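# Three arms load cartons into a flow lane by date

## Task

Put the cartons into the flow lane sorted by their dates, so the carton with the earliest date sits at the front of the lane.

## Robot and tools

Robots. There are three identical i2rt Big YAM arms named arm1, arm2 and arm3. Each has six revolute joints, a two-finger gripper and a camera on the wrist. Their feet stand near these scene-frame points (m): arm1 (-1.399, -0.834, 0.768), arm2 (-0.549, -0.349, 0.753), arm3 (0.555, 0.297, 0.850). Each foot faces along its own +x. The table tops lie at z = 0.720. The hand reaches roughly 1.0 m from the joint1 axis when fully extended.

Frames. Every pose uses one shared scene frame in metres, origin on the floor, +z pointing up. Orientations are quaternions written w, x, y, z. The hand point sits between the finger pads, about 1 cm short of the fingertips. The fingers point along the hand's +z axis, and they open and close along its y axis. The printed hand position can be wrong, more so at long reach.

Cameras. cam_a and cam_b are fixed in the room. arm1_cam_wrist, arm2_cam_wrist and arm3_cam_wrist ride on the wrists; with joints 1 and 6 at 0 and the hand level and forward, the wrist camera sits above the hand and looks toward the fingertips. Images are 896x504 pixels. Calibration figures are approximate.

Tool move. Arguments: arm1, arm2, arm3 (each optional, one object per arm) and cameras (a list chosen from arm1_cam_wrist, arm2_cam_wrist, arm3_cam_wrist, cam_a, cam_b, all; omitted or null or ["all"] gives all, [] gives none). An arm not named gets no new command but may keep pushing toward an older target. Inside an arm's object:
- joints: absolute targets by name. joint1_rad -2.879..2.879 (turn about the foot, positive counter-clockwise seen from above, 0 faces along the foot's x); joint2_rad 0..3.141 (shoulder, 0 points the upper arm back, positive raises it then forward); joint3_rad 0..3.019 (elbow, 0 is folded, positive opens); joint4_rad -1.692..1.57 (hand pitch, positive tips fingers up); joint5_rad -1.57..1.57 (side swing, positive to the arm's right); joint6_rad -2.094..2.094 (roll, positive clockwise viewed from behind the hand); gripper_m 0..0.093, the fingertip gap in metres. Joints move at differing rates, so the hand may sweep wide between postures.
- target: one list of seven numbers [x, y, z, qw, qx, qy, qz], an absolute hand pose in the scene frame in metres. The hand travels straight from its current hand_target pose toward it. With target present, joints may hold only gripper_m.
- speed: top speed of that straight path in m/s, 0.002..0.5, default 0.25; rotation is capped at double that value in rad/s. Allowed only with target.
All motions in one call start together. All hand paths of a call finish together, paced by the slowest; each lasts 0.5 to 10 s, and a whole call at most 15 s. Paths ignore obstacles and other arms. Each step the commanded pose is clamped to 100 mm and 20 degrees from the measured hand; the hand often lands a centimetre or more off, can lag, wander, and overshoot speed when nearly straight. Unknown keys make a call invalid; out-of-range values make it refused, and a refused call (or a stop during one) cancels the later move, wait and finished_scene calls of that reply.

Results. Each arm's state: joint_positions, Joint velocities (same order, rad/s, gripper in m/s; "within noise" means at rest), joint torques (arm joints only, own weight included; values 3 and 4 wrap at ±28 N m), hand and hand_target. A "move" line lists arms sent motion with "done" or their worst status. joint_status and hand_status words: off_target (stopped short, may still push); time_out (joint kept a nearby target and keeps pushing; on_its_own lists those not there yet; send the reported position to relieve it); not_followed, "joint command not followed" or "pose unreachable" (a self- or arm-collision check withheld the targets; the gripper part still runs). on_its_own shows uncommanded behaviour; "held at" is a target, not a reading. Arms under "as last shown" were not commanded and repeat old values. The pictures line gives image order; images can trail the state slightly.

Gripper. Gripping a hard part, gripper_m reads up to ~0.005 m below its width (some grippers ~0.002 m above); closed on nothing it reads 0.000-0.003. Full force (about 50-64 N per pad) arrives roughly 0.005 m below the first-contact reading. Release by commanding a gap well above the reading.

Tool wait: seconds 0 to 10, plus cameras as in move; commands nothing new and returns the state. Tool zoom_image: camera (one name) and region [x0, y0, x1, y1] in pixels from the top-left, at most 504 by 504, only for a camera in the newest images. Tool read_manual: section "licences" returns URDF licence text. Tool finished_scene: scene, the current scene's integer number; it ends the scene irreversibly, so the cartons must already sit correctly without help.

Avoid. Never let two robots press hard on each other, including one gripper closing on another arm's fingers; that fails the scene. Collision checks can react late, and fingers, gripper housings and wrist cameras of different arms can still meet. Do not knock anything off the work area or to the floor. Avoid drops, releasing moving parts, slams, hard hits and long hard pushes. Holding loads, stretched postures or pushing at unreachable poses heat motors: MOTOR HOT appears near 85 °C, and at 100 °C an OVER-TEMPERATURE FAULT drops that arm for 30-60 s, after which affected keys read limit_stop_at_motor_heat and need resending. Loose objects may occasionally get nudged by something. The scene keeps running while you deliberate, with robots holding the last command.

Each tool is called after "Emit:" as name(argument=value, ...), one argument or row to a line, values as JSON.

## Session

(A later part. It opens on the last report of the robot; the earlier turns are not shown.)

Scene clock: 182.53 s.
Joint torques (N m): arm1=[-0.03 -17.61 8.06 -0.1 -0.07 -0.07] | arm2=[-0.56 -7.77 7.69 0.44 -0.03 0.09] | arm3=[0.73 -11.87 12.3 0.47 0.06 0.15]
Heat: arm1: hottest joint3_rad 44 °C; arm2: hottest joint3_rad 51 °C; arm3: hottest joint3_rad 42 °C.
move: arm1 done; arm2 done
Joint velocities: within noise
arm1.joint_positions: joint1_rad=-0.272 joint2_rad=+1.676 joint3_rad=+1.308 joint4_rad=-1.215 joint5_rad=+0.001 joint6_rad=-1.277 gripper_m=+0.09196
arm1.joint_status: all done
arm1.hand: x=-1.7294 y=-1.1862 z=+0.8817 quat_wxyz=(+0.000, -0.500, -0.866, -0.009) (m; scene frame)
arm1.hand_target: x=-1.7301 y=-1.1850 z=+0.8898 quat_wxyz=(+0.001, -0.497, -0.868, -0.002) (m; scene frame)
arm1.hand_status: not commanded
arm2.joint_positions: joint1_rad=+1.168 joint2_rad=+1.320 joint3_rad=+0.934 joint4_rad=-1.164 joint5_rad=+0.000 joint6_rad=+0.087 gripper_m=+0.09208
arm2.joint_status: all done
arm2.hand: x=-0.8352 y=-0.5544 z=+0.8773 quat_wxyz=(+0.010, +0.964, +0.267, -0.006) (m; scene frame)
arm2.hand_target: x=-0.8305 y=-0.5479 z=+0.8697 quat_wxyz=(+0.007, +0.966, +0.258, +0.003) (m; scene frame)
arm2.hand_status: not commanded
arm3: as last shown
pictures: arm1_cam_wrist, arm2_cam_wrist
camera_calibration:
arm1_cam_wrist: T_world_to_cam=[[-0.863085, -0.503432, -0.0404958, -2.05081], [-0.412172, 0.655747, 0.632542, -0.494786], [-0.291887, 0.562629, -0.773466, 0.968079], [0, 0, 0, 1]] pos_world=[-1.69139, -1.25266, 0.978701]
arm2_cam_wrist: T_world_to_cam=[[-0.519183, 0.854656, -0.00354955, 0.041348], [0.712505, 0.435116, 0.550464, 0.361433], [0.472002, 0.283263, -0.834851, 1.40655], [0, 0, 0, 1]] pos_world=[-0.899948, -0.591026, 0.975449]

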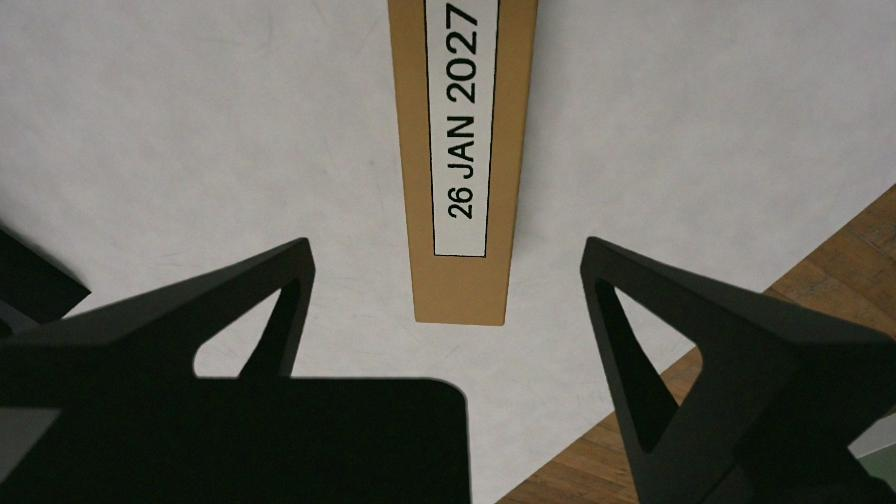

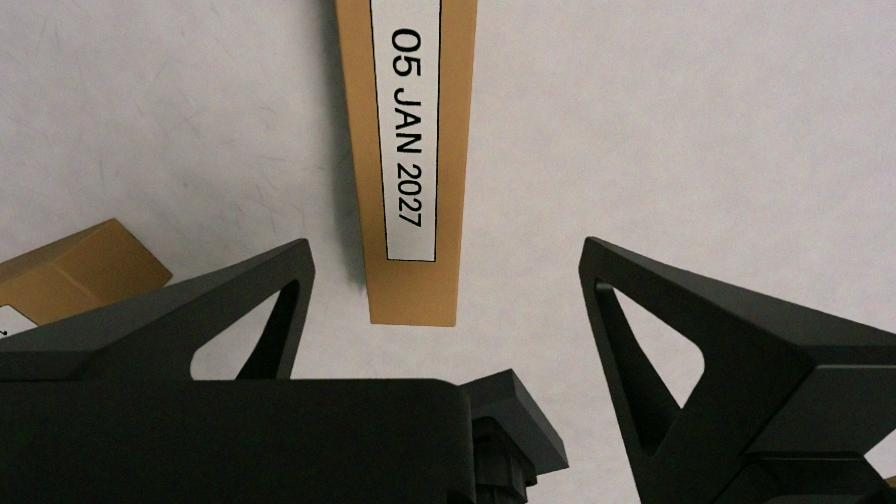

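Emit:
move(
  arm1={"target": [-1.735, -1.189, 0.772, 0, 0.4924, 0.8704, 0], "speed": 0.2},
  arm2={"target": [-0.838, -0.578, 0.825, 0, 0.9677, 0.2521, 0], "speed": 0.2},
  cameras=["arm2_cam_wrist"],
)

Emit:
move(
  arm1={"joints": {"gripper_m": 0.048}},
  arm2={"target": [-0.839, -0.578, 0.752, 0, 0.9677, 0.2521, 0], "speed": 0.2},
  cameras=[],
)

Emit:
move(
  arm1={"target": [-1.725, -1.183, 1.02, 0, 0.4924, 0.8704, 0], "speed": 0.25},
  arm2={"joints": {"gripper_m": 0.048}},
  cameras=[],
)

Emit:
move(
  arm2={"target": [-0.832, -0.572, 0.975, 0, 0.9677, 0.2521, 0], "speed": 0.25},
  cameras=["arm1_cam_wrist", "arm2_cam_wrist"],
)

Scene clock: 214.87 s.
Joint torques (N m): arm1=[0.15 -17.14 7.24 0.47 -0.12 -0.06] | arm2=[0.67 -7.94 7.58 0.8 0.07 0.09] | arm3=[0.79 -11.93 12.31 0.43 0.05 0.13]
Heat: arm1: hottest joint2_rad 43 °C; arm2: hottest joint3_rad 51 °C; arm3: hottest joint3_rad 43 °C.
move: arm1 done; arm2 off_target
Joint velocities: within noise
arm1.joint_positions: joint1_rad=-0.272 joint2_rad=+1.824 joint3_rad=+1.174 joint4_rad=-0.939 joint5_rad=+0.000 joint6_rad=-1.291 gripper_m=+0.09196
arm1.joint_status: not commanded
arm1.hand: x=-1.7286 y=-1.1854 z=+0.7681 quat_wxyz=(-0.002, -0.494, -0.869, -0.011) (m; scene frame)
arm1.hand_target: x=-1.7350 y=-1.1889 z=+0.7722 quat_wxyz=(+0.000, -0.492, -0.870, +0.000) (m; scene frame)
arm1.hand_status: done (0.008 m and 1.3 deg from the pose sent, 0.110 m and 1.4 deg at the start)
arm2.joint_positions: joint1_rad=+1.210 joint2_rad=+1.430 joint3_rad=+0.918 joint4_rad=-1.040 joint5_rad=+0.013 joint6_rad=+0.159 gripper_m=+0.09208
arm2.joint_status: not commanded
arm2.hand: x=-0.8439 y=-0.5782 z=+0.8352 quat_wxyz=(+0.005, +0.967, +0.253, -0.008) (m; scene frame)
arm2.hand_target: x=-0.8379 y=-0.5779 z=+0.8253 quat_wxyz=(+0.000, +0.968, +0.252, +0.000) (m; scene frame)
arm2.hand_status: off_target (0.012 m and 1.1 deg from the pose sent, 0.057 m and 2.3 deg at the start)
arm3: as last shown
pictures: arm2_cam_wrist
camera_calibration:
arm2_cam_wrist: T_world_to_cam=[[-0.493641, 0.869626, 0.0083315, 0.0773684], [0.728593, 0.408316, 0.549936, 0.399649], [0.474837, 0.277542, -0.835165, 1.38162], [0, 0, 0, 1]] pos_world=[-0.909034, -0.613922, 0.933455]

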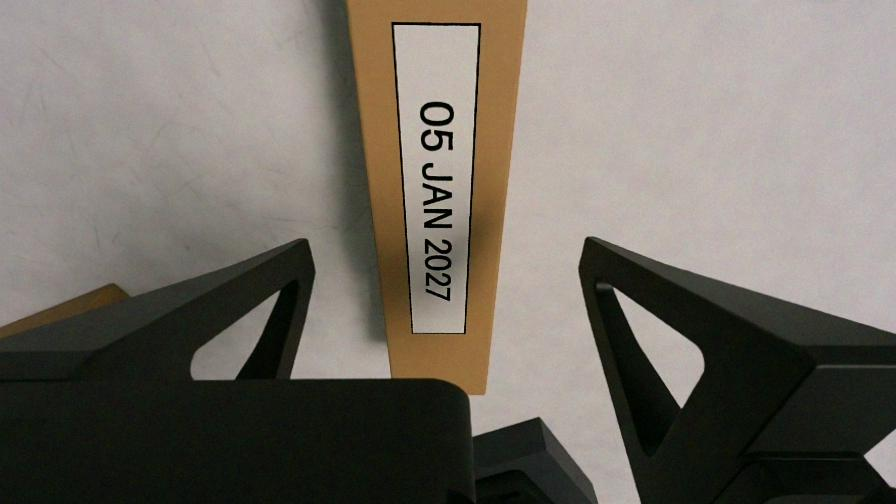

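Scene clock: 216.07 s.
Joint torques (N m): arm1=[0.09 -17.32 7.24 0.25 -0.09 -0.06] | arm2=[0.38 -8.82 6.68 0.85 0.06 0.05] | arm3=[0.85 -11.99 12.25 0.4 0.07 0.15]
Heat: arm1: hottest joint2_rad 42 °C; arm2: hottest joint3_rad 51 °C; arm3: hottest joint3_rad 43 °C.
move: arm1 off_target; arm2 done
Joint velocities: within noise
arm1.joint_positions: joint1_rad=-0.272 joint2_rad=+1.824 joint3_rad=+1.174 joint4_rad=-0.931 joint5_rad=-0.001 joint6_rad=-1.291 gripper_m=+0.06010
arm1.joint_status: gripper_m off_target (ended at +0.06013, target +0.04800)
arm1.hand: x=-1.7297 y=-1.1868 z=+0.7681 quat_wxyz=(-0.001, -0.494, -0.870, -0.008) (m; scene frame)
arm1.hand_target: x=-1.7349 y=-1.1889 z=+0.7722 quat_wxyz=(+0.000, -0.492, -0.870, +0.000) (m; scene frame)
arm1.hand_status: not commanded
arm2.joint_positions: joint1_rad=+1.210 joint2_rad=+1.566 joint3_rad=+0.828 joint4_rad=-0.820 joint5_rad=+0.013 joint6_rad=+0.159 gripper_m=+0.09208
arm2.joint_status: not commanded
arm2.hand: x=-0.8434 y=-0.5793 z=+0.7598 quat_wxyz=(+0.003, +0.967, +0.253, -0.006) (m; scene frame)
arm2.hand_target: x=-0.8388 y=-0.5779 z=+0.7522 quat_wxyz=(+0.000, +0.968, +0.252, +0.000) (m; scene frame)
arm2.hand_status: done (0.009 m and 0.8 deg from the pose sent, 0.083 m and 1.1 deg at the start)
arm3: as last shown
pictures: none
No camera images: "cameras" was empty.

Scene clock: 217.97 s.
Joint torques (N m): arm1=[0.62 -16.97 14.46 -0.44 -0.07 0] | arm2=[0.44 -8.82 6.68 0.76 0.1 0.05] | arm3=[0.85 -11.99 12.23 0.44 0.05 0.13]
Heat: arm1: hottest joint3_rad 43 °C; arm2: hottest joint3_rad 50 °C; arm3: hottest joint3_rad 43 °C.
move: arm1 off_target; arm2 off_target
Joint velocities: within noise
arm1.joint_positions: joint1_rad=-0.272 joint2_rad=+1.591 joint3_rad=+1.474 joint4_rad=-1.529 joint5_rad=-0.001 joint6_rad=-1.291 gripper_m=+0.06010
arm1.joint_status: not commanded
arm1.hand: x=-1.7125 y=-1.1692 z=+0.9831 quat_wxyz=(-0.009, -0.493, -0.869, -0.039) (m; scene frame)
arm1.hand_target: x=-1.7233 y=-1.1811 z=+1.0197 quat_wxyz=(+0.000, -0.492, -0.870, +0.000) (m; scene frame)
arm1.hand_status: off_target (0.041 m and 4.6 deg from the pose sent, 0.252 m and 0.9 deg at the start; pose on its path clipped on 8 of 57 steps)
arm2.joint_positions: joint1_rad=+1.210 joint2_rad=+1.566 joint3_rad=+0.828 joint4_rad=-0.818 joint5_rad=+0.012 joint6_rad=+0.160 gripper_m=+0.06067
arm2.joint_status: gripper_m off_target (ended at +0.06070, target +0.04800)
arm2.hand: x=-0.8435 y=-0.5796 z=+0.7598 quat_wxyz=(+0.004, +0.968, +0.252, -0.006) (m; scene frame)
arm2.hand_target: x=-0.8388 y=-0.5779 z=+0.7522 quat_wxyz=(+0.000, +0.968, +0.252, +0.000) (m; scene frame)
arm2.hand_status: not commanded
arm3.joint_positions: joint1_rad=-0.057 joint2_rad=+1.318 joint3_rad=+1.083 joint4_rad=-1.342 joint5_rad=+0.001 joint6_rad=+0.777 gripper_m=+0.09209
arm3.joint_status: not commanded
arm3.hand: x=+0.2957 y=+0.0428 z=+1.0290 quat_wxyz=(+0.003, -1.000, -0.001, -0.003) (m; scene frame)
arm3.hand_target: x=+0.2926 y=+0.0361 z=+1.0308 quat_wxyz=(+0.000, -1.000, +0.000, -0.001) (m; scene frame)
arm3.hand_status: not commanded
pictures: none
No camera images: "cameras" was empty.

Scene clock: 219.77 s.
Joint torques (N m): arm1=[0.56 -17.03 14.48 -0.47 -0.07 0] | arm2=[0.67 -7.77 16.06 -0.31 0.02 0.1] | arm3=[0.62 -11.75 12.23 0.42 0.06 0.15]
Heat: arm1: hottest joint3_rad 43 °C; arm2: hottest joint3_rad 51 °C; arm3: hottest joint3_rad 43 °C.
move: arm2 off_target
Joint velocities: within noise
arm1, arm3: as last shown
arm1.joint_positions: joint1_rad=-0.272 joint2_rad=+1.591 joint3_rad=+1.474 joint4_rad=-1.530 joint5_rad=-0.001 joint6_rad=-1.291 gripper_m=+0.06010
arm1.hand: x=-1.7124 y=-1.1690 z=+0.9832 quat_wxyz=(-0.009, -0.493, -0.869, -0.040) (m; scene frame)
arm2.joint_positions: joint1_rad=+1.213 joint2_rad=+1.282 joint3_rad=+1.081 joint4_rad=-1.440 joint5_rad=+0.013 joint6_rad=+0.162 gripper_m=+0.06067
arm2.joint_status: not commanded
arm2.hand: x=-0.8147 y=-0.5543 z=+0.9442 quat_wxyz=(-0.014, +0.967, +0.253, +0.033) (m; scene frame)
arm2.hand_target: x=-0.8303 y=-0.5706 z=+0.9749 quat_wxyz=(+0.001, +0.968, +0.252, +0.000) (m; scene frame)
arm2.hand_status: off_target (0.040 m and 4.1 deg from the pose sent, 0.216 m and 0.9 deg at the start)
pictures: arm1_cam_wrist, arm2_cam_wrist
camera_calibration:
arm1_cam_wrist: T_world_to_cam=[[-0.852735, -0.512144, -0.102718, -1.95468], [-0.450354, 0.621233, 0.641288, -0.677656], [-0.26462, 0.593109, -0.760394, 1.11137], [0, 0, 0, 1]] pos_world=[-1.67792, -1.23926, 1.07887]
arm2_cam_wrist: T_world_to_cam=[[-0.495218, 0.868479, 0.0224337, 0.0548444], [0.686951, 0.375639, 0.622089, 0.188496], [0.531844, 0.32348, -0.782625, 1.4744], [0, 0, 0, 1]] pos_world=[-0.886476, -0.595376, 1.03541]

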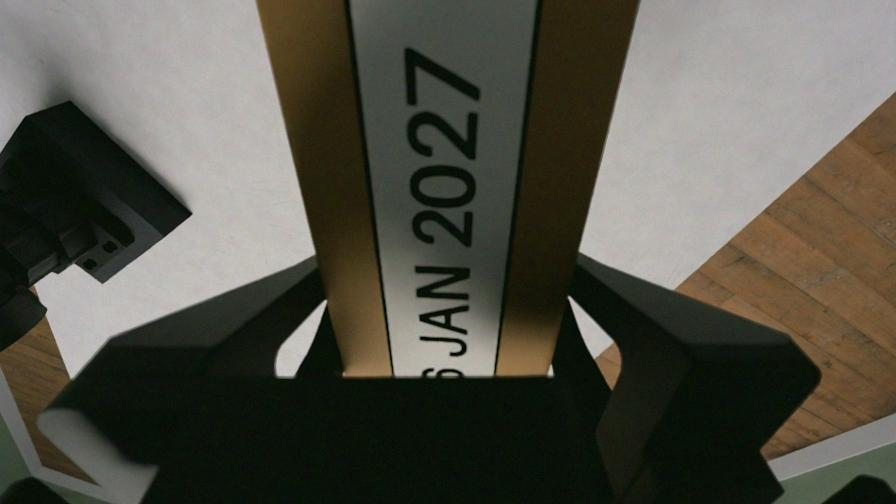

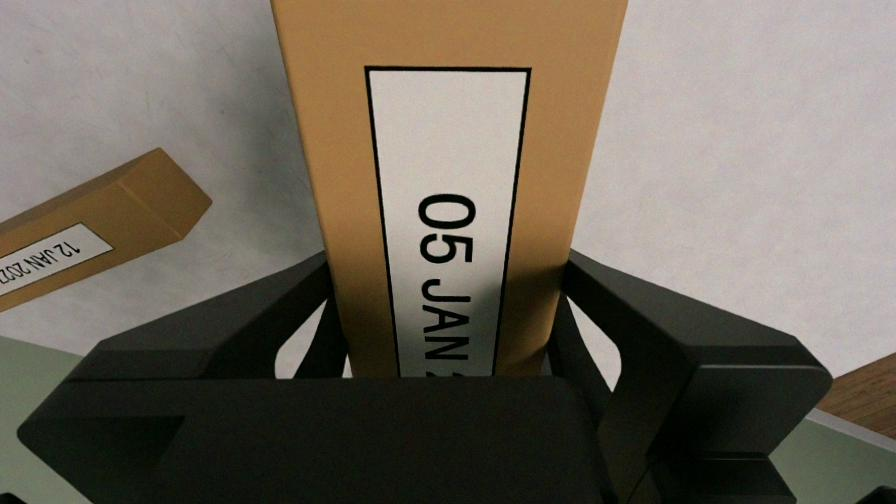

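Emit:
move(
  arm1={"joints": {"joint1_rad": 1.6, "joint6_rad": -0.06}},
  arm2={"joints": {"joint1_rad": -1.5, "joint2_rad": 1.23, "joint3_rad": 1.08, "joint4_rad": -1.48, "joint5_rad": 0.0, "joint6_rad": 1.1}},
  cameras=[],
)

Emit:
move(
  arm1={"joints": {"joint1_rad": 2.515}},
  arm2={"target": [0.005, 0.003, 0.89, 0, 0, 1, 0], "speed": 0.28},
  cameras=["arm2_cam_wrist"],
)

Emit:
move(
  arm1={"target": [-0.83, -0.55, 0.87, 0, -0.2588, 0.9659, 0], "speed": 0.3},
  arm2={"target": [0.036, 0.008, 0.80, 0, 0, 1, 0], "speed": 0.2},
  cameras=["arm2_cam_wrist"],
)

Emit:
move(
  arm1={"target": [-0.83, -0.55, 0.80, 0, -0.2588, 0.9659, 0], "speed": 0.2},
  arm2={"target": [0.036, 0.008, 0.775, 0, 0, 1, 0], "speed": 0.15},
  cameras=["arm1_cam_wrist", "arm2_cam_wrist"],
)

Scene clock: 237.77 s.
Joint torques (N m): arm1=[1.55 -18.96 13.14 -0.44 0.04 0.12] | arm2=[-0.56 -8.64 9.61 -0.36 -0.03 0.09] | arm3=[0.56 -11.99 12.27 0.42 0.05 0.16]
Heat: arm1: hottest joint3_rad 48 °C; arm2: hottest joint3_rad 55 °C; arm3: hottest joint3_rad 43 °C.
move: arm1 done; arm2 done
Joint velocities: within noise
arm1.joint_positions: joint1_rad=+1.596 joint2_rad=+1.609 joint3_rad=+1.491 joint4_rad=-1.530 joint5_rad=-0.002 joint6_rad=-0.068 gripper_m=+0.06010
arm1.joint_status: all done
arm1.hand: x=-0.9821 y=-1.0400 z=+0.9836 quat_wxyz=(+0.036, -0.193, -0.980, -0.014) (m; scene frame)
arm1.hand_target: x=-0.9729 y=-1.0424 z=+1.0223 quat_wxyz=(-0.004, -0.195, -0.981, -0.003) (m; scene frame)
arm1.hand_status: not commanded
arm2.joint_positions: joint1_rad=-1.494 joint2_rad=+1.246 joint3_rad=+1.081 joint4_rad=-1.469 joint5_rad=+0.003 joint6_rad=+1.091 gripper_m=+0.06066
arm2.joint_status: all done
arm2.hand: x=-0.4042 y=-0.0549 z=+0.9539 quat_wxyz=(+0.009, +0.009, -0.999, +0.035) (m; scene frame)
arm2.hand_target: x=-0.4046 y=-0.0592 z=+0.9587 quat_wxyz=(+0.009, +0.001, -0.999, +0.032) (m; scene frame)
arm2.hand_status: not commanded
arm3: as last shown
pictures: none
No camera images: "cameras" was empty.

Scene clock: 240.43 s.
Joint torques (N m): arm1=[1.32 -18.84 13.19 -0.42 0.03 0.09] | arm2=[-0.21 -20.89 16.25 -0.47 -0.09 -0.13] | arm3=[0.56 -11.99 12.33 0.4 0.07 0.14]
Heat: arm1: hottest joint3_rad 49 °C; arm2: hottest joint3_rad 56 °C; arm3: hottest joint3_rad 43 °C.
move: arm1 done; arm2 off_target
Joint velocities: within noise
arm1.joint_positions: joint1_rad=+2.510 joint2_rad=+1.609 joint3_rad=+1.491 joint4_rad=-1.530 joint5_rad=-0.001 joint6_rad=-0.065 gripper_m=+0.06010
arm1.joint_status: all done
arm1.hand: x=-0.9822 y=-0.6300 z=+0.9859 quat_wxyz=(+0.036, +0.258, -0.965, +0.005) (m; scene frame)
arm1.hand_target: x=-0.9750 y=-0.6238 z=+1.0246 quat_wxyz=(-0.005, +0.258, -0.966, -0.004) (m; scene frame)
arm1.hand_status: not commanded
arm2.joint_positions: joint1_rad=-2.042 joint2_rad=+2.107 joint3_rad=+1.920 joint4_rad=-1.456 joint5_rad=-0.012 joint6_rad=+0.572 gripper_m=+0.06066
arm2.joint_status: not commanded
arm2.hand: x=-0.0158 y=-0.0110 z=+0.8592 quat_wxyz=(+0.029, -0.006, -0.999, +0.020) (m; scene frame)
arm2.hand_target: x=+0.0027 y=+0.0017 z=+0.8906 quat_wxyz=(-0.001, +0.000, -1.000, +0.000) (m; scene frame)
arm2.hand_status: off_target (0.040 m and 4.1 deg from the pose sent, 0.418 m and 4.2 deg at the start)
arm3: as last shown
arm3.hand_target: x=+0.2926 y=+0.0361 z=+1.0308 quat_wxyz=(+0.000, -1.000, -0.001, -0.001) (m; scene frame)
pictures: arm2_cam_wrist
camera_calibration:
arm2_cam_wrist: T_world_to_cam=[[-0.00553691, -0.998553, 0.0534878, -0.0590584], [-0.790592, 0.0371238, 0.611217, -0.529282], [-0.612318, -0.0389028, -0.789654, 0.791299], [0, 0, 0, 1]] pos_world=[0.0657543, -0.00854022, 0.951517]

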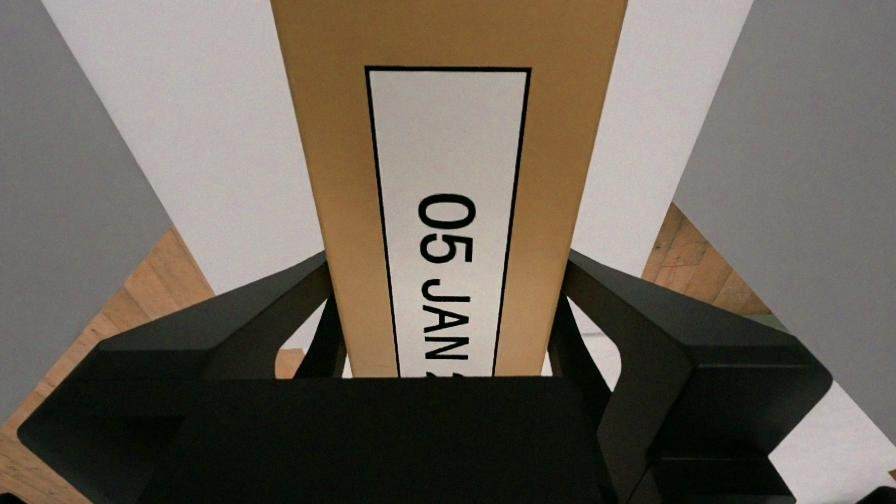

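Scene clock: 242.20 s.
Joint torques (N m): arm1=[1.55 -25.76 13.57 -0.17 0.13 0.11] | arm2=[-1.03 -20.42 14.78 0.35 -0.11 -0.12] | arm3=[0.67 -11.99 12.26 0.44 0.05 0.15]
Heat: arm1: hottest joint3_rad 49 °C; arm2: hottest joint3_rad 56 °C; arm3: hottest joint3_rad 43 °C.
move: arm1 off_target; arm2 off_target
Joint velocities: within noise
arm1.joint_positions: joint1_rad=+2.510 joint2_rad=+2.094 joint3_rad=+1.768 joint4_rad=-1.346 joint5_rad=+0.001 joint6_rad=-0.065 gripper_m=+0.06010
arm1.joint_status: not commanded
arm1.hand: x=-0.8540 y=-0.5666 z=+0.8279 quat_wxyz=(+0.048, +0.258, -0.965, +0.008) (m; scene frame)
arm1.hand_target: x=-0.8329 y=-0.5514 z=+0.8708 quat_wxyz=(+0.000, +0.259, -0.966, +0.000) (m; scene frame)
arm1.hand_status: off_target (0.051 m and 5.5 deg from the pose sent, 0.207 m and 4.2 deg at the start)
arm2.joint_positions: joint1_rad=-2.047 joint2_rad=+2.231 joint3_rad=+1.942 joint4_rad=-1.338 joint5_rad=-0.011 joint6_rad=+0.556 gripper_m=+0.06066
arm2.joint_status: not commanded
arm2.hand: x=+0.0112 y=+0.0007 z=+0.7880 quat_wxyz=(+0.022, -0.001, -1.000, +0.016) (m; scene frame)
arm2.hand_target: x=+0.0346 y=+0.0069 z=+0.8006 quat_wxyz=(-0.001, +0.000, -1.000, +0.000) (m; scene frame)
arm2.hand_status: off_target (0.028 m and 3.1 deg from the pose sent, 0.081 m and 4.1 deg at the start)
arm3: as last shown
pictures: arm2_cam_wrist
camera_calibration:
arm2_cam_wrist: T_world_to_cam=[[0.00433014, -0.999003, 0.0444418, -0.0363138], [-0.799508, 0.0232354, 0.600206, -0.456028], [-0.60064, -0.0381306, -0.79861, 0.759044], [0, 0, 0, 1]] pos_world=[0.0914712, 0.00326123, 0.881505]

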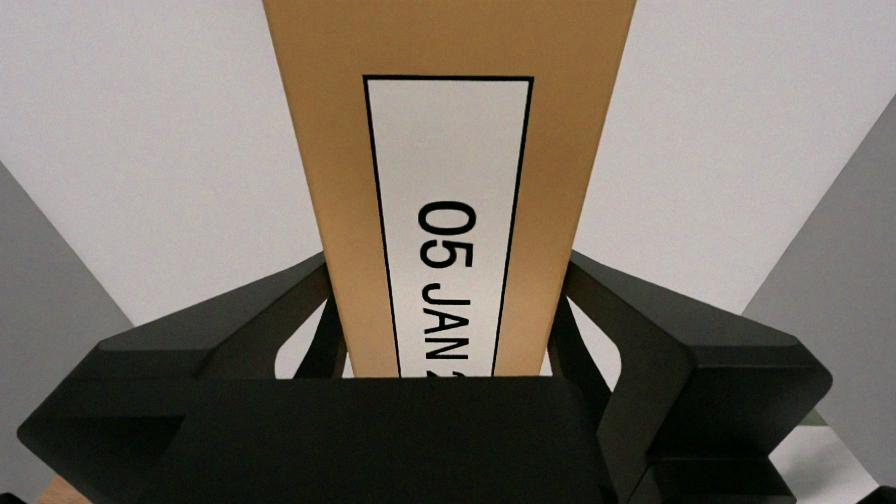

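Scene clock: 243.50 s.
Joint torques (N m): arm1=[1.49 -24.59 8.84 0.34 0.17 0.1] | arm2=[-0.85 -18.9 12.72 1.11 -0.03 -0.1] | arm3=[0.5 -11.87 12.33 0.43 0.07 0.14]
Heat: arm1: hottest joint3_rad 48 °C; arm2: hottest joint3_rad 56 °C; arm3: hottest joint3_rad 43 °C.
move: arm1 off_target; arm2 off_target
Joint velocities: within noise
arm1.joint_positions: joint1_rad=+2.510 joint2_rad=+2.149 joint3_rad=+1.745 joint4_rad=-1.209 joint5_rad=+0.001 joint6_rad=-0.065 gripper_m=+0.06010
arm1.joint_status: not commanded
arm1.hand: x=-0.8363 y=-0.5577 z=+0.7849 quat_wxyz=(+0.019, +0.258, -0.966, +0.003) (m; scene frame)
arm1.hand_target: x=-0.8302 y=-0.5501 z=+0.8002 quat_wxyz=(+0.000, +0.259, -0.966, +0.000) (m; scene frame)
arm1.hand_status: off_target (0.018 m and 2.2 deg from the pose sent, 0.040 m and 5.5 deg at the start)
arm2.joint_positions: joint1_rad=-2.049 joint2_rad=+2.235 joint3_rad=+1.942 joint4_rad=-1.303 joint5_rad=-0.013 joint6_rad=+0.553 gripper_m=+0.06066
arm2.joint_status: not commanded
arm2.hand: x=+0.0186 y=+0.0041 z=+0.7850 quat_wxyz=(+0.010, +0.000, -1.000, +0.007) (m; scene frame)
arm2.hand_target: x=+0.0351 y=+0.0074 z=+0.7752 quat_wxyz=(+0.000, +0.000, -1.000, +0.000) (m; scene frame)
arm2.hand_status: off_target (0.020 m and 1.3 deg from the pose sent, 0.029 m and 3.1 deg at the start)
arm3: as last shown
pictures: arm1_cam_wrist, arm2_cam_wrist
camera_calibration:
arm1_cam_wrist: T_world_to_cam=[[0.501912, -0.864411, -0.0296278, -0.0358225], [-0.643094, -0.395874, 0.655526, -1.27532], [-0.578373, -0.309963, -0.754591, 0.0591919], [0, 0, 0, 1]] pos_world=[-0.767937, -0.517486, 0.879611]
arm2_cam_wrist: T_world_to_cam=[[0.00501223, -0.999632, 0.0266439, -0.0188674], [-0.813936, 0.0114005, 0.580842, -0.432883], [-0.580933, -0.0245977, -0.81358, 0.772442], [0, 0, 0, 1]] pos_world=[0.0964917, 0.00507488, 0.880383]

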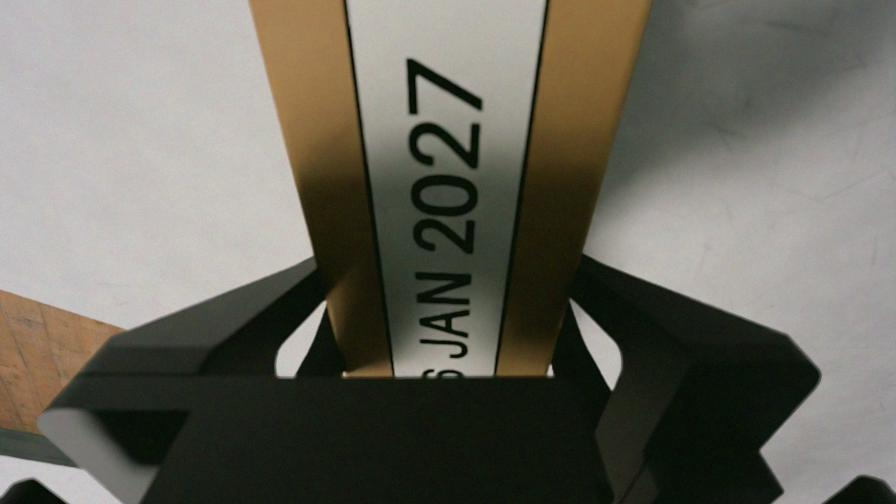

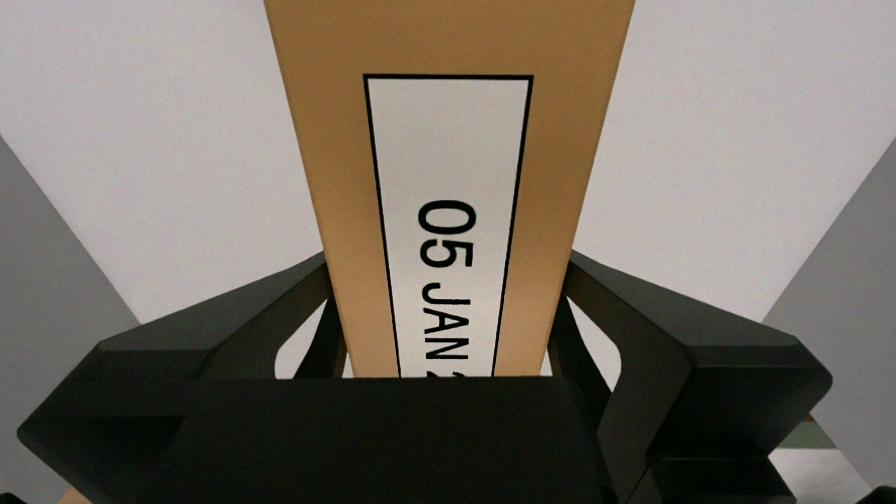

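Emit:
move(
  arm1={"target": [-0.83, -0.55, 0.778, 0, -0.2588, 0.9659, 0], "speed": 0.15},
  arm2={"target": [0.026, 0.006, 0.788, 0, 0, 1, 0], "speed": 0.2, "joints": {"gripper_m": 0.092}},
  cameras=["arm2_cam_wrist"],
)

Emit:
move(
  arm1={"joints": {"gripper_m": 0.092}},
  arm2={"target": [0.024, 0.004, 0.93, 0, 0, 1, 0], "speed": 0.25},
  cameras=["arm1_cam_wrist", "arm2_cam_wrist"],
)

Emit:
move(
  arm1={"target": [-0.96, -0.62, 0.97, 0, -0.2588, 0.9659, 0], "speed": 0.35},
  arm2={"target": [-0.40, -0.06, 1.0, 0, 0, 1, 0], "speed": 0.4},
  cameras=[],
)

Emit:
move(
  arm1={"joints": {"joint1_rad": 0.8, "joint2_rad": 1.63, "joint3_rad": 1.474, "joint4_rad": -1.412, "joint5_rad": 0.0, "joint6_rad": -0.06}},
  arm2={"joints": {"joint1_rad": 0.3, "joint6_rad": 0.1}},
  arm3={"target": [-0.012, 0.004, 0.88, 0, -1, 0, 0], "speed": 0.3},
  cameras=["arm3_cam_wrist"],
)

Scene clock: 258.97 s.
Joint torques (N m): arm1=[1.55 -22.71 8.23 0.29 0.16 0.1] | arm2=[-0.56 -22.24 10.37 0.43 -0.04 -0.05] | arm3=[0.67 -12.1 12.27 0.44 0.07 0.14]
Heat: arm1: hottest joint3_rad 47 °C; arm2: hottest joint3_rad 58 °C; arm3: hottest joint3_rad 43 °C.
move: arm1 done; arm2 done
Joint velocities: within noise
arm1.joint_positions: joint1_rad=+2.510 joint2_rad=+2.149 joint3_rad=+1.732 joint4_rad=-1.168 joint5_rad=+0.001 joint6_rad=-0.065 gripper_m=+0.06010
arm1.joint_status: not commanded
arm1.hand: x=-0.8319 y=-0.5555 z=+0.7800 quat_wxyz=(+0.005, +0.258, -0.966, +0.000) (m; scene frame)
arm1.hand_target: x=-0.8301 y=-0.5501 z=+0.7781 quat_wxyz=(+0.000, +0.259, -0.966, +0.000) (m; scene frame)
arm1.hand_status: done (0.006 m and 0.6 deg from the pose sent, 0.012 m and 2.2 deg at the start)
arm2.joint_positions: joint1_rad=-2.049 joint2_rad=+2.236 joint3_rad=+1.942 joint4_rad=-1.294 joint5_rad=-0.013 joint6_rad=+0.553 gripper_m=+0.09194
arm2.joint_status: all done
arm2.hand: x=+0.0205 y=+0.0053 z=+0.7842 quat_wxyz=(+0.006, +0.000, -1.000, +0.005) (m; scene frame)
arm2.hand_target: x=+0.0260 y=+0.0060 z=+0.7880 quat_wxyz=(+0.000, +0.000, -1.000, +0.000) (m; scene frame)
arm2.hand_status: done (0.007 m and 0.9 deg from the pose sent, 0.008 m and 1.3 deg at the start)
arm3: as last shown
pictures: arm2_cam_wrist
camera_calibration:
arm2_cam_wrist: T_world_to_cam=[[0.00493015, -0.99974, 0.0222606, -0.014198], [-0.818043, 0.00877105, 0.57509, -0.426312], [-0.575136, -0.0210454, -0.817787, 0.77611], [0, 0, 0, 1]] pos_world=[0.0976975, 0.00587846, 0.880177]

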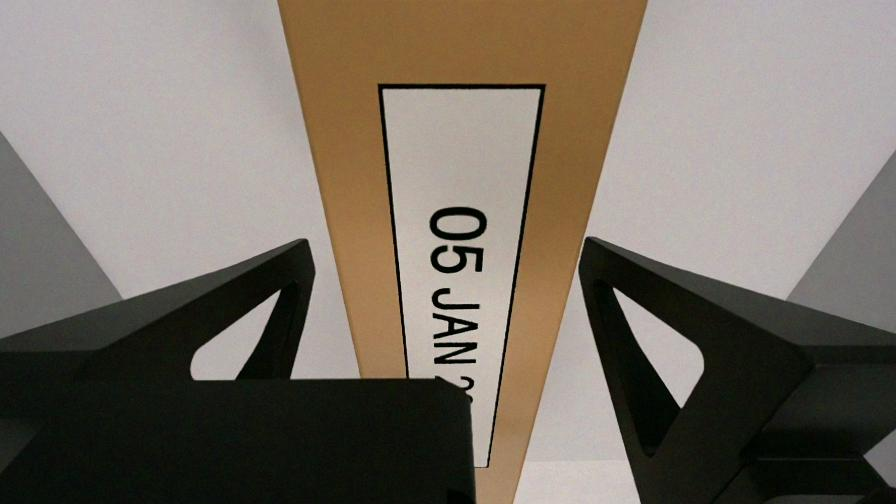

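Scene clock: 260.63 s.
Joint torques (N m): arm1=[1.44 -22.77 8.21 0.47 0.14 0.1] | arm2=[-0.79 -20.19 14.71 -0.08 -0.03 -0.09] | arm3=[0.73 -11.99 12.31 0.51 0.06 0.14]
Heat: arm1: hottest joint3_rad 46 °C; arm2: hottest joint3_rad 58 °C; arm3: hottest joint3_rad 43 °C.
move: arm1 done; arm2 off_target
Joint velocities: within noise
arm1.joint_positions: joint1_rad=+2.510 joint2_rad=+2.150 joint3_rad=+1.732 joint4_rad=-1.168 joint5_rad=+0.002 joint6_rad=-0.065 gripper_m=+0.09193
arm1.joint_status: all done
arm1.hand: x=-0.8319 y=-0.5556 z=+0.7798 quat_wxyz=(+0.005, +0.258, -0.966, +0.000) (m; scene frame)
arm1.hand_target: x=-0.8301 y=-0.5500 z=+0.7781 quat_wxyz=(+0.000, +0.259, -0.966, +0.000) (m; scene frame)
arm1.hand_status: not commanded
arm2.joint_positions: joint1_rad=-2.049 joint2_rad=+2.142 joint3_rad=+2.147 joint4_rad=-1.604 joint5_rad=-0.013 joint6_rad=+0.553 gripper_m=+0.09195
arm2.joint_status: not commanded
arm2.hand: x=+0.0092 y=+0.0007 z=+0.9230 quat_wxyz=(+0.010, +0.000, -1.000, +0.007) (m; scene frame)
arm2.hand_target: x=+0.0232 y=+0.0035 z=+0.9299 quat_wxyz=(-0.001, +0.000, -1.000, +0.000) (m; scene frame)
arm2.hand_status: off_target (0.017 m and 1.5 deg from the pose sent, 0.146 m and 0.9 deg at the start)
arm3: as last shown
pictures: arm1_cam_wrist, arm2_cam_wrist
camera_calibration:
arm1_cam_wrist: T_world_to_cam=[[0.502459, -0.864167, -0.0274011, -0.0374547], [-0.659368, -0.403496, 0.634369, -1.26958], [-0.559257, -0.300677, -0.772544, 0.0936259], [0, 0, 0, 1]] pos_world=[-0.765942, -0.516488, 0.876689]
arm2_cam_wrist: T_world_to_cam=[[0.00496182, -0.9996, 0.0278342, -0.0269031], [-0.812779, 0.0121839, 0.582445, -0.52217], [-0.582551, -0.0255131, -0.812393, 0.878146], [0, 0, 0, 1]] pos_world=[0.08729, 0.00187395, 1.01828]

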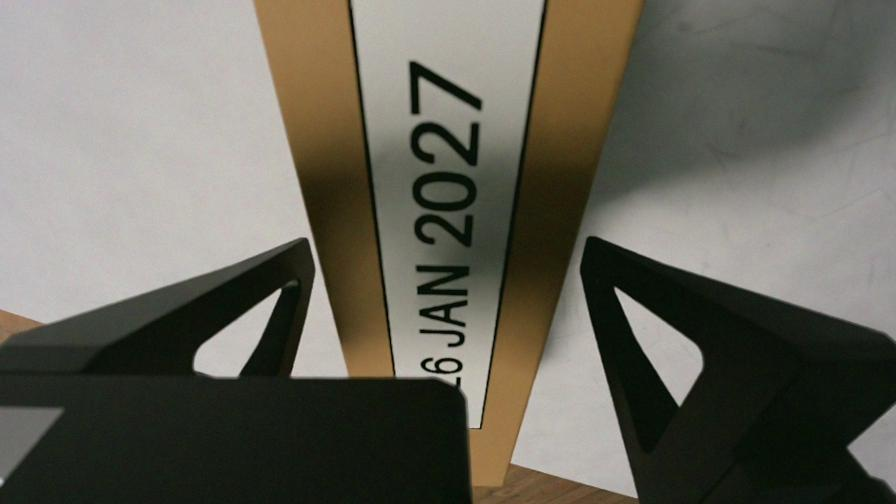

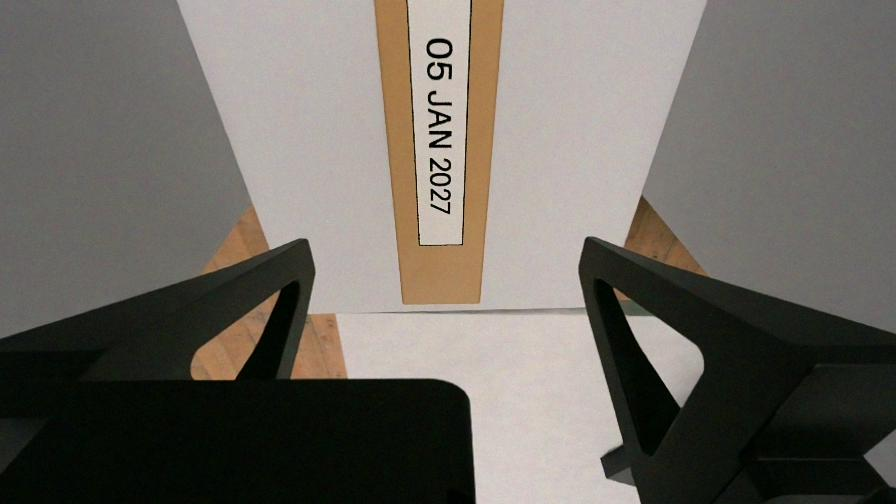

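Scene clock: 262.90 s.
Joint torques (N m): arm1=[0.91 -16.73 8.8 -0.2 0.14 0.02] | arm2=[0.5 -6.07 8.51 -0.05 0.12 0.05] | arm3=[0.56 -11.81 12.3 0.49 0.06 0.15]
Heat: arm1: hottest joint3_rad 46 °C; arm2: hottest joint3_rad 57 °C; arm3: hottest joint3_rad 43 °C.
move: arm1 done; arm2 off_target
Joint velocities: within noise
arm1.joint_positions: joint1_rad=+2.510 joint2_rad=+1.635 joint3_rad=+1.475 joint4_rad=-1.412 joint5_rad=+0.002 joint6_rad=-0.065 gripper_m=+0.09193
arm1.joint_status: not commanded
arm1.hand: x=-0.9585 y=-0.6188 z=+0.9673 quat_wxyz=(-0.002, +0.258, -0.966, -0.001) (m; scene frame)
arm1.hand_target: x=-0.9600 y=-0.6200 z=+0.9700 quat_wxyz=(+0.000, +0.259, -0.966, +0.000) (m; scene frame)
arm1.hand_status: done (0.003 m and 0.2 deg from the pose sent, 0.238 m and 0.6 deg at the start)
arm2.joint_positions: joint1_rad=-1.532 joint2_rad=+1.175 joint3_rad=+1.168 joint4_rad=-1.526 joint5_rad=-0.015 joint6_rad=+1.068 gripper_m=+0.09195
arm2.joint_status: not commanded
arm2.hand: x=-0.3947 y=-0.0558 z=+1.0092 quat_wxyz=(-0.007, +0.002, -1.000, -0.015) (m; scene frame)
arm2.hand_target: x=-0.4000 y=-0.0601 z=+1.0002 quat_wxyz=(+0.000, +0.000, -1.000, +0.000) (m; scene frame)
arm2.hand_status: off_target (0.011 m and 1.9 deg from the pose sent, 0.421 m and 1.5 deg at the start)
arm3.joint_positions: joint1_rad=-0.057 joint2_rad=+1.318 joint3_rad=+1.083 joint4_rad=-1.342 joint5_rad=+0.001 joint6_rad=+0.777 gripper_m=+0.09209
arm3.joint_status: not commanded
arm3.hand: x=+0.2957 y=+0.0428 z=+1.0290 quat_wxyz=(+0.003, -1.000, -0.001, -0.003) (m; scene frame)
arm3.hand_target: x=+0.2926 y=+0.0361 z=+1.0308 quat_wxyz=(+0.000, -1.000, -0.001, -0.001) (m; scene frame)
arm3.hand_status: not commanded
pictures: none
No camera images: "cameras" was empty.

Scene clock: 265.07 s.
Joint torques (N m): arm1=[0.21 -17.14 8.68 0.08 0 0.09] | arm2=[0.5 -6.3 8.55 0.01 0 -0.11] | arm3=[-0.32 -25.29 13.86 0.03 0 -0.04]
Heat: arm1: hottest joint3_rad 46 °C; arm2: hottest joint3_rad 57 °C; arm3: hottest joint3_rad 43 °C.
move: arm1 done; arm2 done; arm3 off_target
Joint velocities: within noise
arm1.joint_positions: joint1_rad=+0.807 joint2_rad=+1.638 joint3_rad=+1.472 joint4_rad=-1.411 joint5_rad=+0.001 joint6_rad=-0.065 gripper_m=+0.09195
arm1.joint_status: all done
arm1.hand: x=-1.2430 y=-1.2997 z=+0.9602 quat_wxyz=(+0.004, -0.557, -0.831, -0.004) (m; scene frame)
arm1.hand_target: x=-1.2459 y=-1.3005 z=+0.9646 quat_wxyz=(-0.001, -0.562, -0.827, -0.002) (m; scene frame)
arm1.hand_status: not commanded
arm2.joint_positions: joint1_rad=+0.292 joint2_rad=+1.177 joint3_rad=+1.168 joint4_rad=-1.526 joint5_rad=-0.014 joint6_rad=+0.110 gripper_m=+0.09199
arm2.joint_status: all done
arm2.hand: x=-0.8716 y=-0.2673 z=+1.0063 quat_wxyz=(+0.011, +0.984, -0.178, -0.013) (m; scene frame)
arm2.hand_target: x=-0.8657 y=-0.2713 z=+0.9982 quat_wxyz=(+0.011, +0.986, -0.169, +0.002) (m; scene frame)
arm2.hand_status: not commanded
arm3.joint_positions: joint1_rad=-0.355 joint2_rad=+2.104 joint3_rad=+1.722 joint4_rad=-1.189 joint5_rad=+0.003 joint6_rad=+0.488 gripper_m=+0.09209
arm3.joint_status: not commanded
arm3.hand: x=-0.0017 y=+0.0077 z=+0.8829 quat_wxyz=(+0.001, -1.000, +0.003, +0.000) (m; scene frame)
arm3.hand_target: x=-0.0117 y=+0.0040 z=+0.8802 quat_wxyz=(+0.000, -1.000, +0.000, +0.001) (m; scene frame)
arm3.hand_status: off_target (0.011 m and 0.4 deg from the pose sent, 0.344 m and 0.5 deg at the start)
pictures: arm3_cam_wrist
camera_calibration:
arm3_cam_wrist: T_world_to_cam=[[0.0218728, 0.999761, -0.0000816433, -0.00665224], [0.802673, -0.0175122, 0.596162, -0.522998], [0.596018, -0.0131053, -0.802864, 0.832941], [0, 0, 0, 1]] pos_world=[-0.0765052, 0.00840769, 0.980529]

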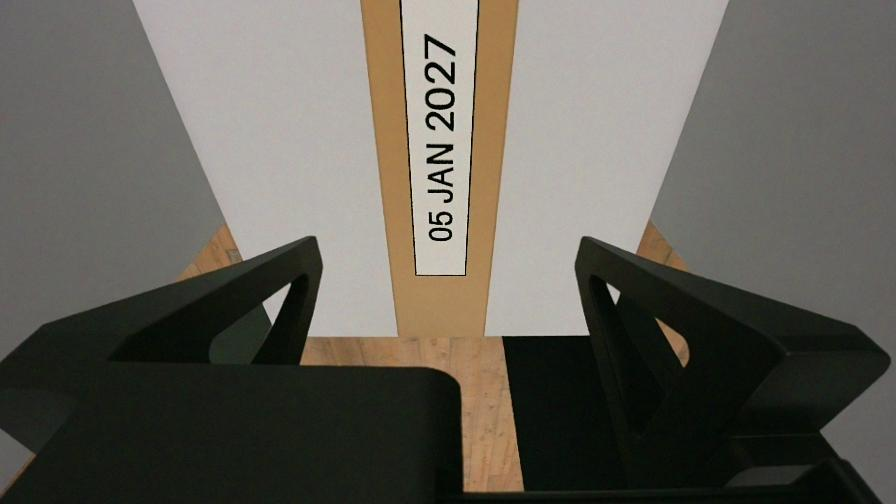

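Emit:
move(
  arm2={"joints": {"joint1_rad": 2.18, "joint2_rad": 1.606, "joint3_rad": 1.192, "joint4_rad": -1.157, "joint5_rad": 0.0, "joint6_rad": -0.848}},
  arm3={"target": [0.0, 0.003, 0.782, 0, -1, 0, 0], "speed": 0.2},
  cameras=["arm2_cam_wrist", "arm3_cam_wrist"],
)

Emit:
move(
  arm3={"joints": {"gripper_m": 0.048}},
  cameras=[],
)

Emit:
move(
  arm3={"target": [-0.004, 0.006, 0.93, 0, -1, 0, 0], "speed": 0.25},
  cameras=["arm3_cam_wrist"],
)

Scene clock: 274.27 s.
Joint torques (N m): arm1=[0.15 -17.26 8.66 0.1 0 0.09] | arm2=[-0.03 -12.75 10.82 0.2 -0.07 -0.12] | arm3=[0.79 -26.52 10.36 0.69 0.01 0.1]
Heat: arm1: hottest joint3_rad 45 °C; arm2: hottest joint3_rad 56 °C; arm3: hottest joint3_rad 44 °C.
move: arm2 done; arm3 done
Joint velocities: within noise
arm1: as last shown
arm2.joint_positions: joint1_rad=+2.180 joint2_rad=+1.611 joint3_rad=+1.168 joint4_rad=-1.156 joint5_rad=-0.001 joint6_rad=-0.837 gripper_m=+0.09204
arm2.joint_status: all done
arm2.hand: x=-0.5191 y=-0.7901 z=+0.8554 quat_wxyz=(+0.001, +0.326, +0.945, +0.009) (m; scene frame)
arm2.hand_target: x=-0.5185 y=-0.7994 z=+0.8657 quat_wxyz=(+0.006, +0.321, +0.947, -0.004) (m; scene frame)
arm2.hand_status: not commanded
arm3.joint_positions: joint1_rad=-0.355 joint2_rad=+2.213 joint3_rad=+1.640 joint4_rad=-0.999 joint5_rad=+0.003 joint6_rad=+0.487 gripper_m=+0.09209
arm3.joint_status: not commanded
arm3.hand: x=+0.0018 y=+0.0094 z=+0.7891 quat_wxyz=(+0.002, -1.000, +0.003, -0.001) (m; scene frame)
arm3.hand_target: x=+0.0002 y=+0.0029 z=+0.7822 quat_wxyz=(+0.000, -1.000, +0.000, +0.000) (m; scene frame)
arm3.hand_status: done (0.010 m and 0.4 deg from the pose sent, 0.101 m and 0.4 deg at the start)
pictures: arm2_cam_wrist, arm3_cam_wrist
camera_calibration:
arm2_cam_wrist: T_world_to_cam=[[-0.612285, -0.790622, -0.00478387, -0.940383], [-0.652303, 0.501728, 0.568128, -0.420179], [-0.446774, 0.350977, -0.822926, 0.872183], [0, 0, 0, 1]] pos_world=[-0.460198, -0.838788, 0.951959]
arm3_cam_wrist: T_world_to_cam=[[0.0214466, 0.99977, 0.000880316, -0.00931628], [0.801702, -0.0177238, 0.597461, -0.47086], [0.597339, -0.0121078, -0.801898, 0.754839], [0, 0, 0, 1]] pos_world=[-0.0732058, 0.0101081, 0.886632]

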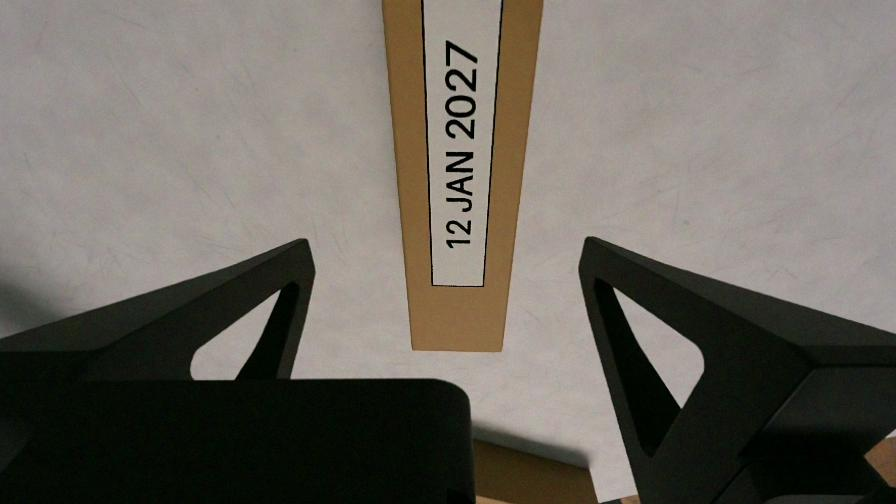

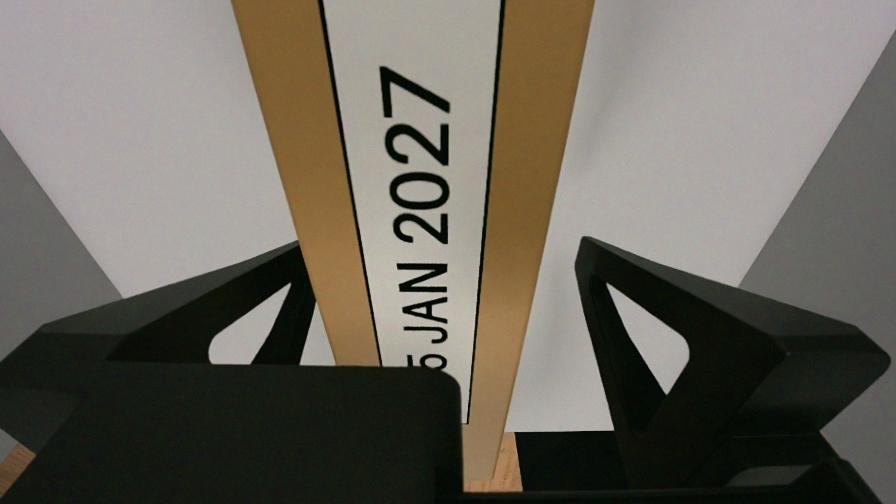

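Scene clock: 274.87 s.
Joint torques (N m): arm1=[0.15 -17.2 8.66 0.09 0 0.08] | arm2=[-0.03 -12.81 10.82 0.2 -0.06 -0.12] | arm3=[0.56 -26.64 10.3 0.65 0.13 0.07]
Heat: arm1: hottest joint3_rad 45 °C; arm2: hottest joint3_rad 56 °C; arm3: hottest joint3_rad 44 °C.
move: arm3 off_target
Joint velocities: within noise
arm1, arm2: as last shown
arm3.joint_positions: joint1_rad=-0.353 joint2_rad=+2.213 joint3_rad=+1.640 joint4_rad=-0.997 joint5_rad=-0.001 joint6_rad=+0.487 gripper_m=+0.05826
arm3.joint_status: gripper_m off_target (ended at +0.05829, target +0.04800)
arm3.hand: x=+0.0020 y=+0.0078 z=+0.7891 quat_wxyz=(+0.000, -1.000, +0.002, -0.001) (m; scene frame)
arm3.hand_target: x=+0.0001 y=+0.0031 z=+0.7822 quat_wxyz=(+0.000, -1.000, +0.000, +0.000) (m; scene frame)
arm3.hand_status: not commanded
pictures: none
No camera images: "cameras" was empty.

Scene clock: 276.43 s.
Joint torques (N m): arm1=[0.15 -17.14 8.66 0.1 0 0.09] | arm2=[0.03 -12.75 10.82 0.18 -0.07 -0.12] | arm3=[-0.09 -28.4 15.34 -0.08 0.11 0.01]
Heat: arm1: hottest joint3_rad 45 °C; arm2: hottest joint3_rad 56 °C; arm3: hottest joint3_rad 44 °C.
move: arm3 off_target
Joint velocities: within noise
arm1, arm2: as last shown
arm3.joint_positions: joint1_rad=-0.353 joint2_rad=+2.073 joint3_rad=+1.729 joint4_rad=-1.280 joint5_rad=+0.000 joint6_rad=+0.487 gripper_m=+0.05826
arm3.joint_status: not commanded
arm3.hand: x=+0.0140 y=+0.0143 z=+0.9043 quat_wxyz=(+0.012, -1.000, +0.002, -0.025) (m; scene frame)
arm3.hand_target: x=-0.0028 y=+0.0067 z=+0.9305 quat_wxyz=(+0.000, -1.000, +0.000, +0.000) (m; scene frame)
arm3.hand_status: off_target (0.032 m and 3.2 deg from the pose sent, 0.141 m and 0.3 deg at the start; pose on its path clipped on 5 of 47 steps)
pictures: arm3_cam_wrist
camera_calibration:
arm3_cam_wrist: T_world_to_cam=[[0.0194342, 0.999546, 0.0230118, -0.0344938], [0.772748, -0.0296211, 0.634022, -0.581817], [0.634416, 0.00546061, -0.772973, 0.813013], [0, 0, 0, 1]] pos_world=[-0.0655196, 0.0128045, 0.998115]

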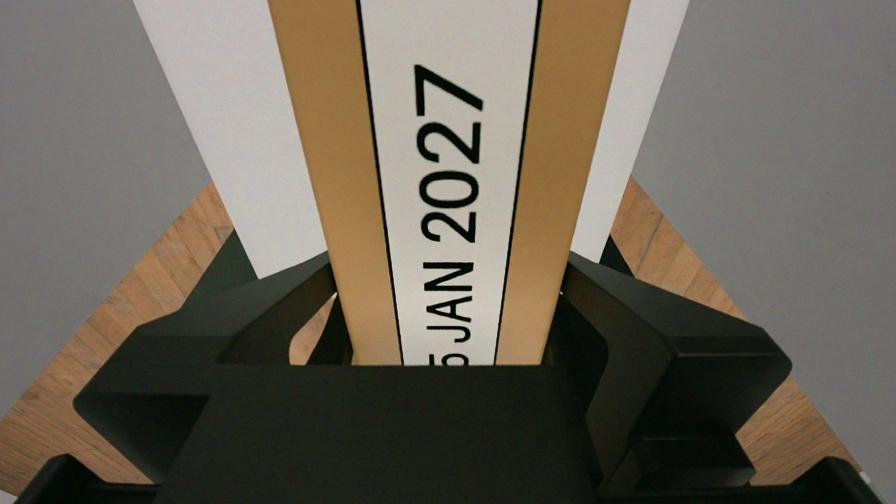

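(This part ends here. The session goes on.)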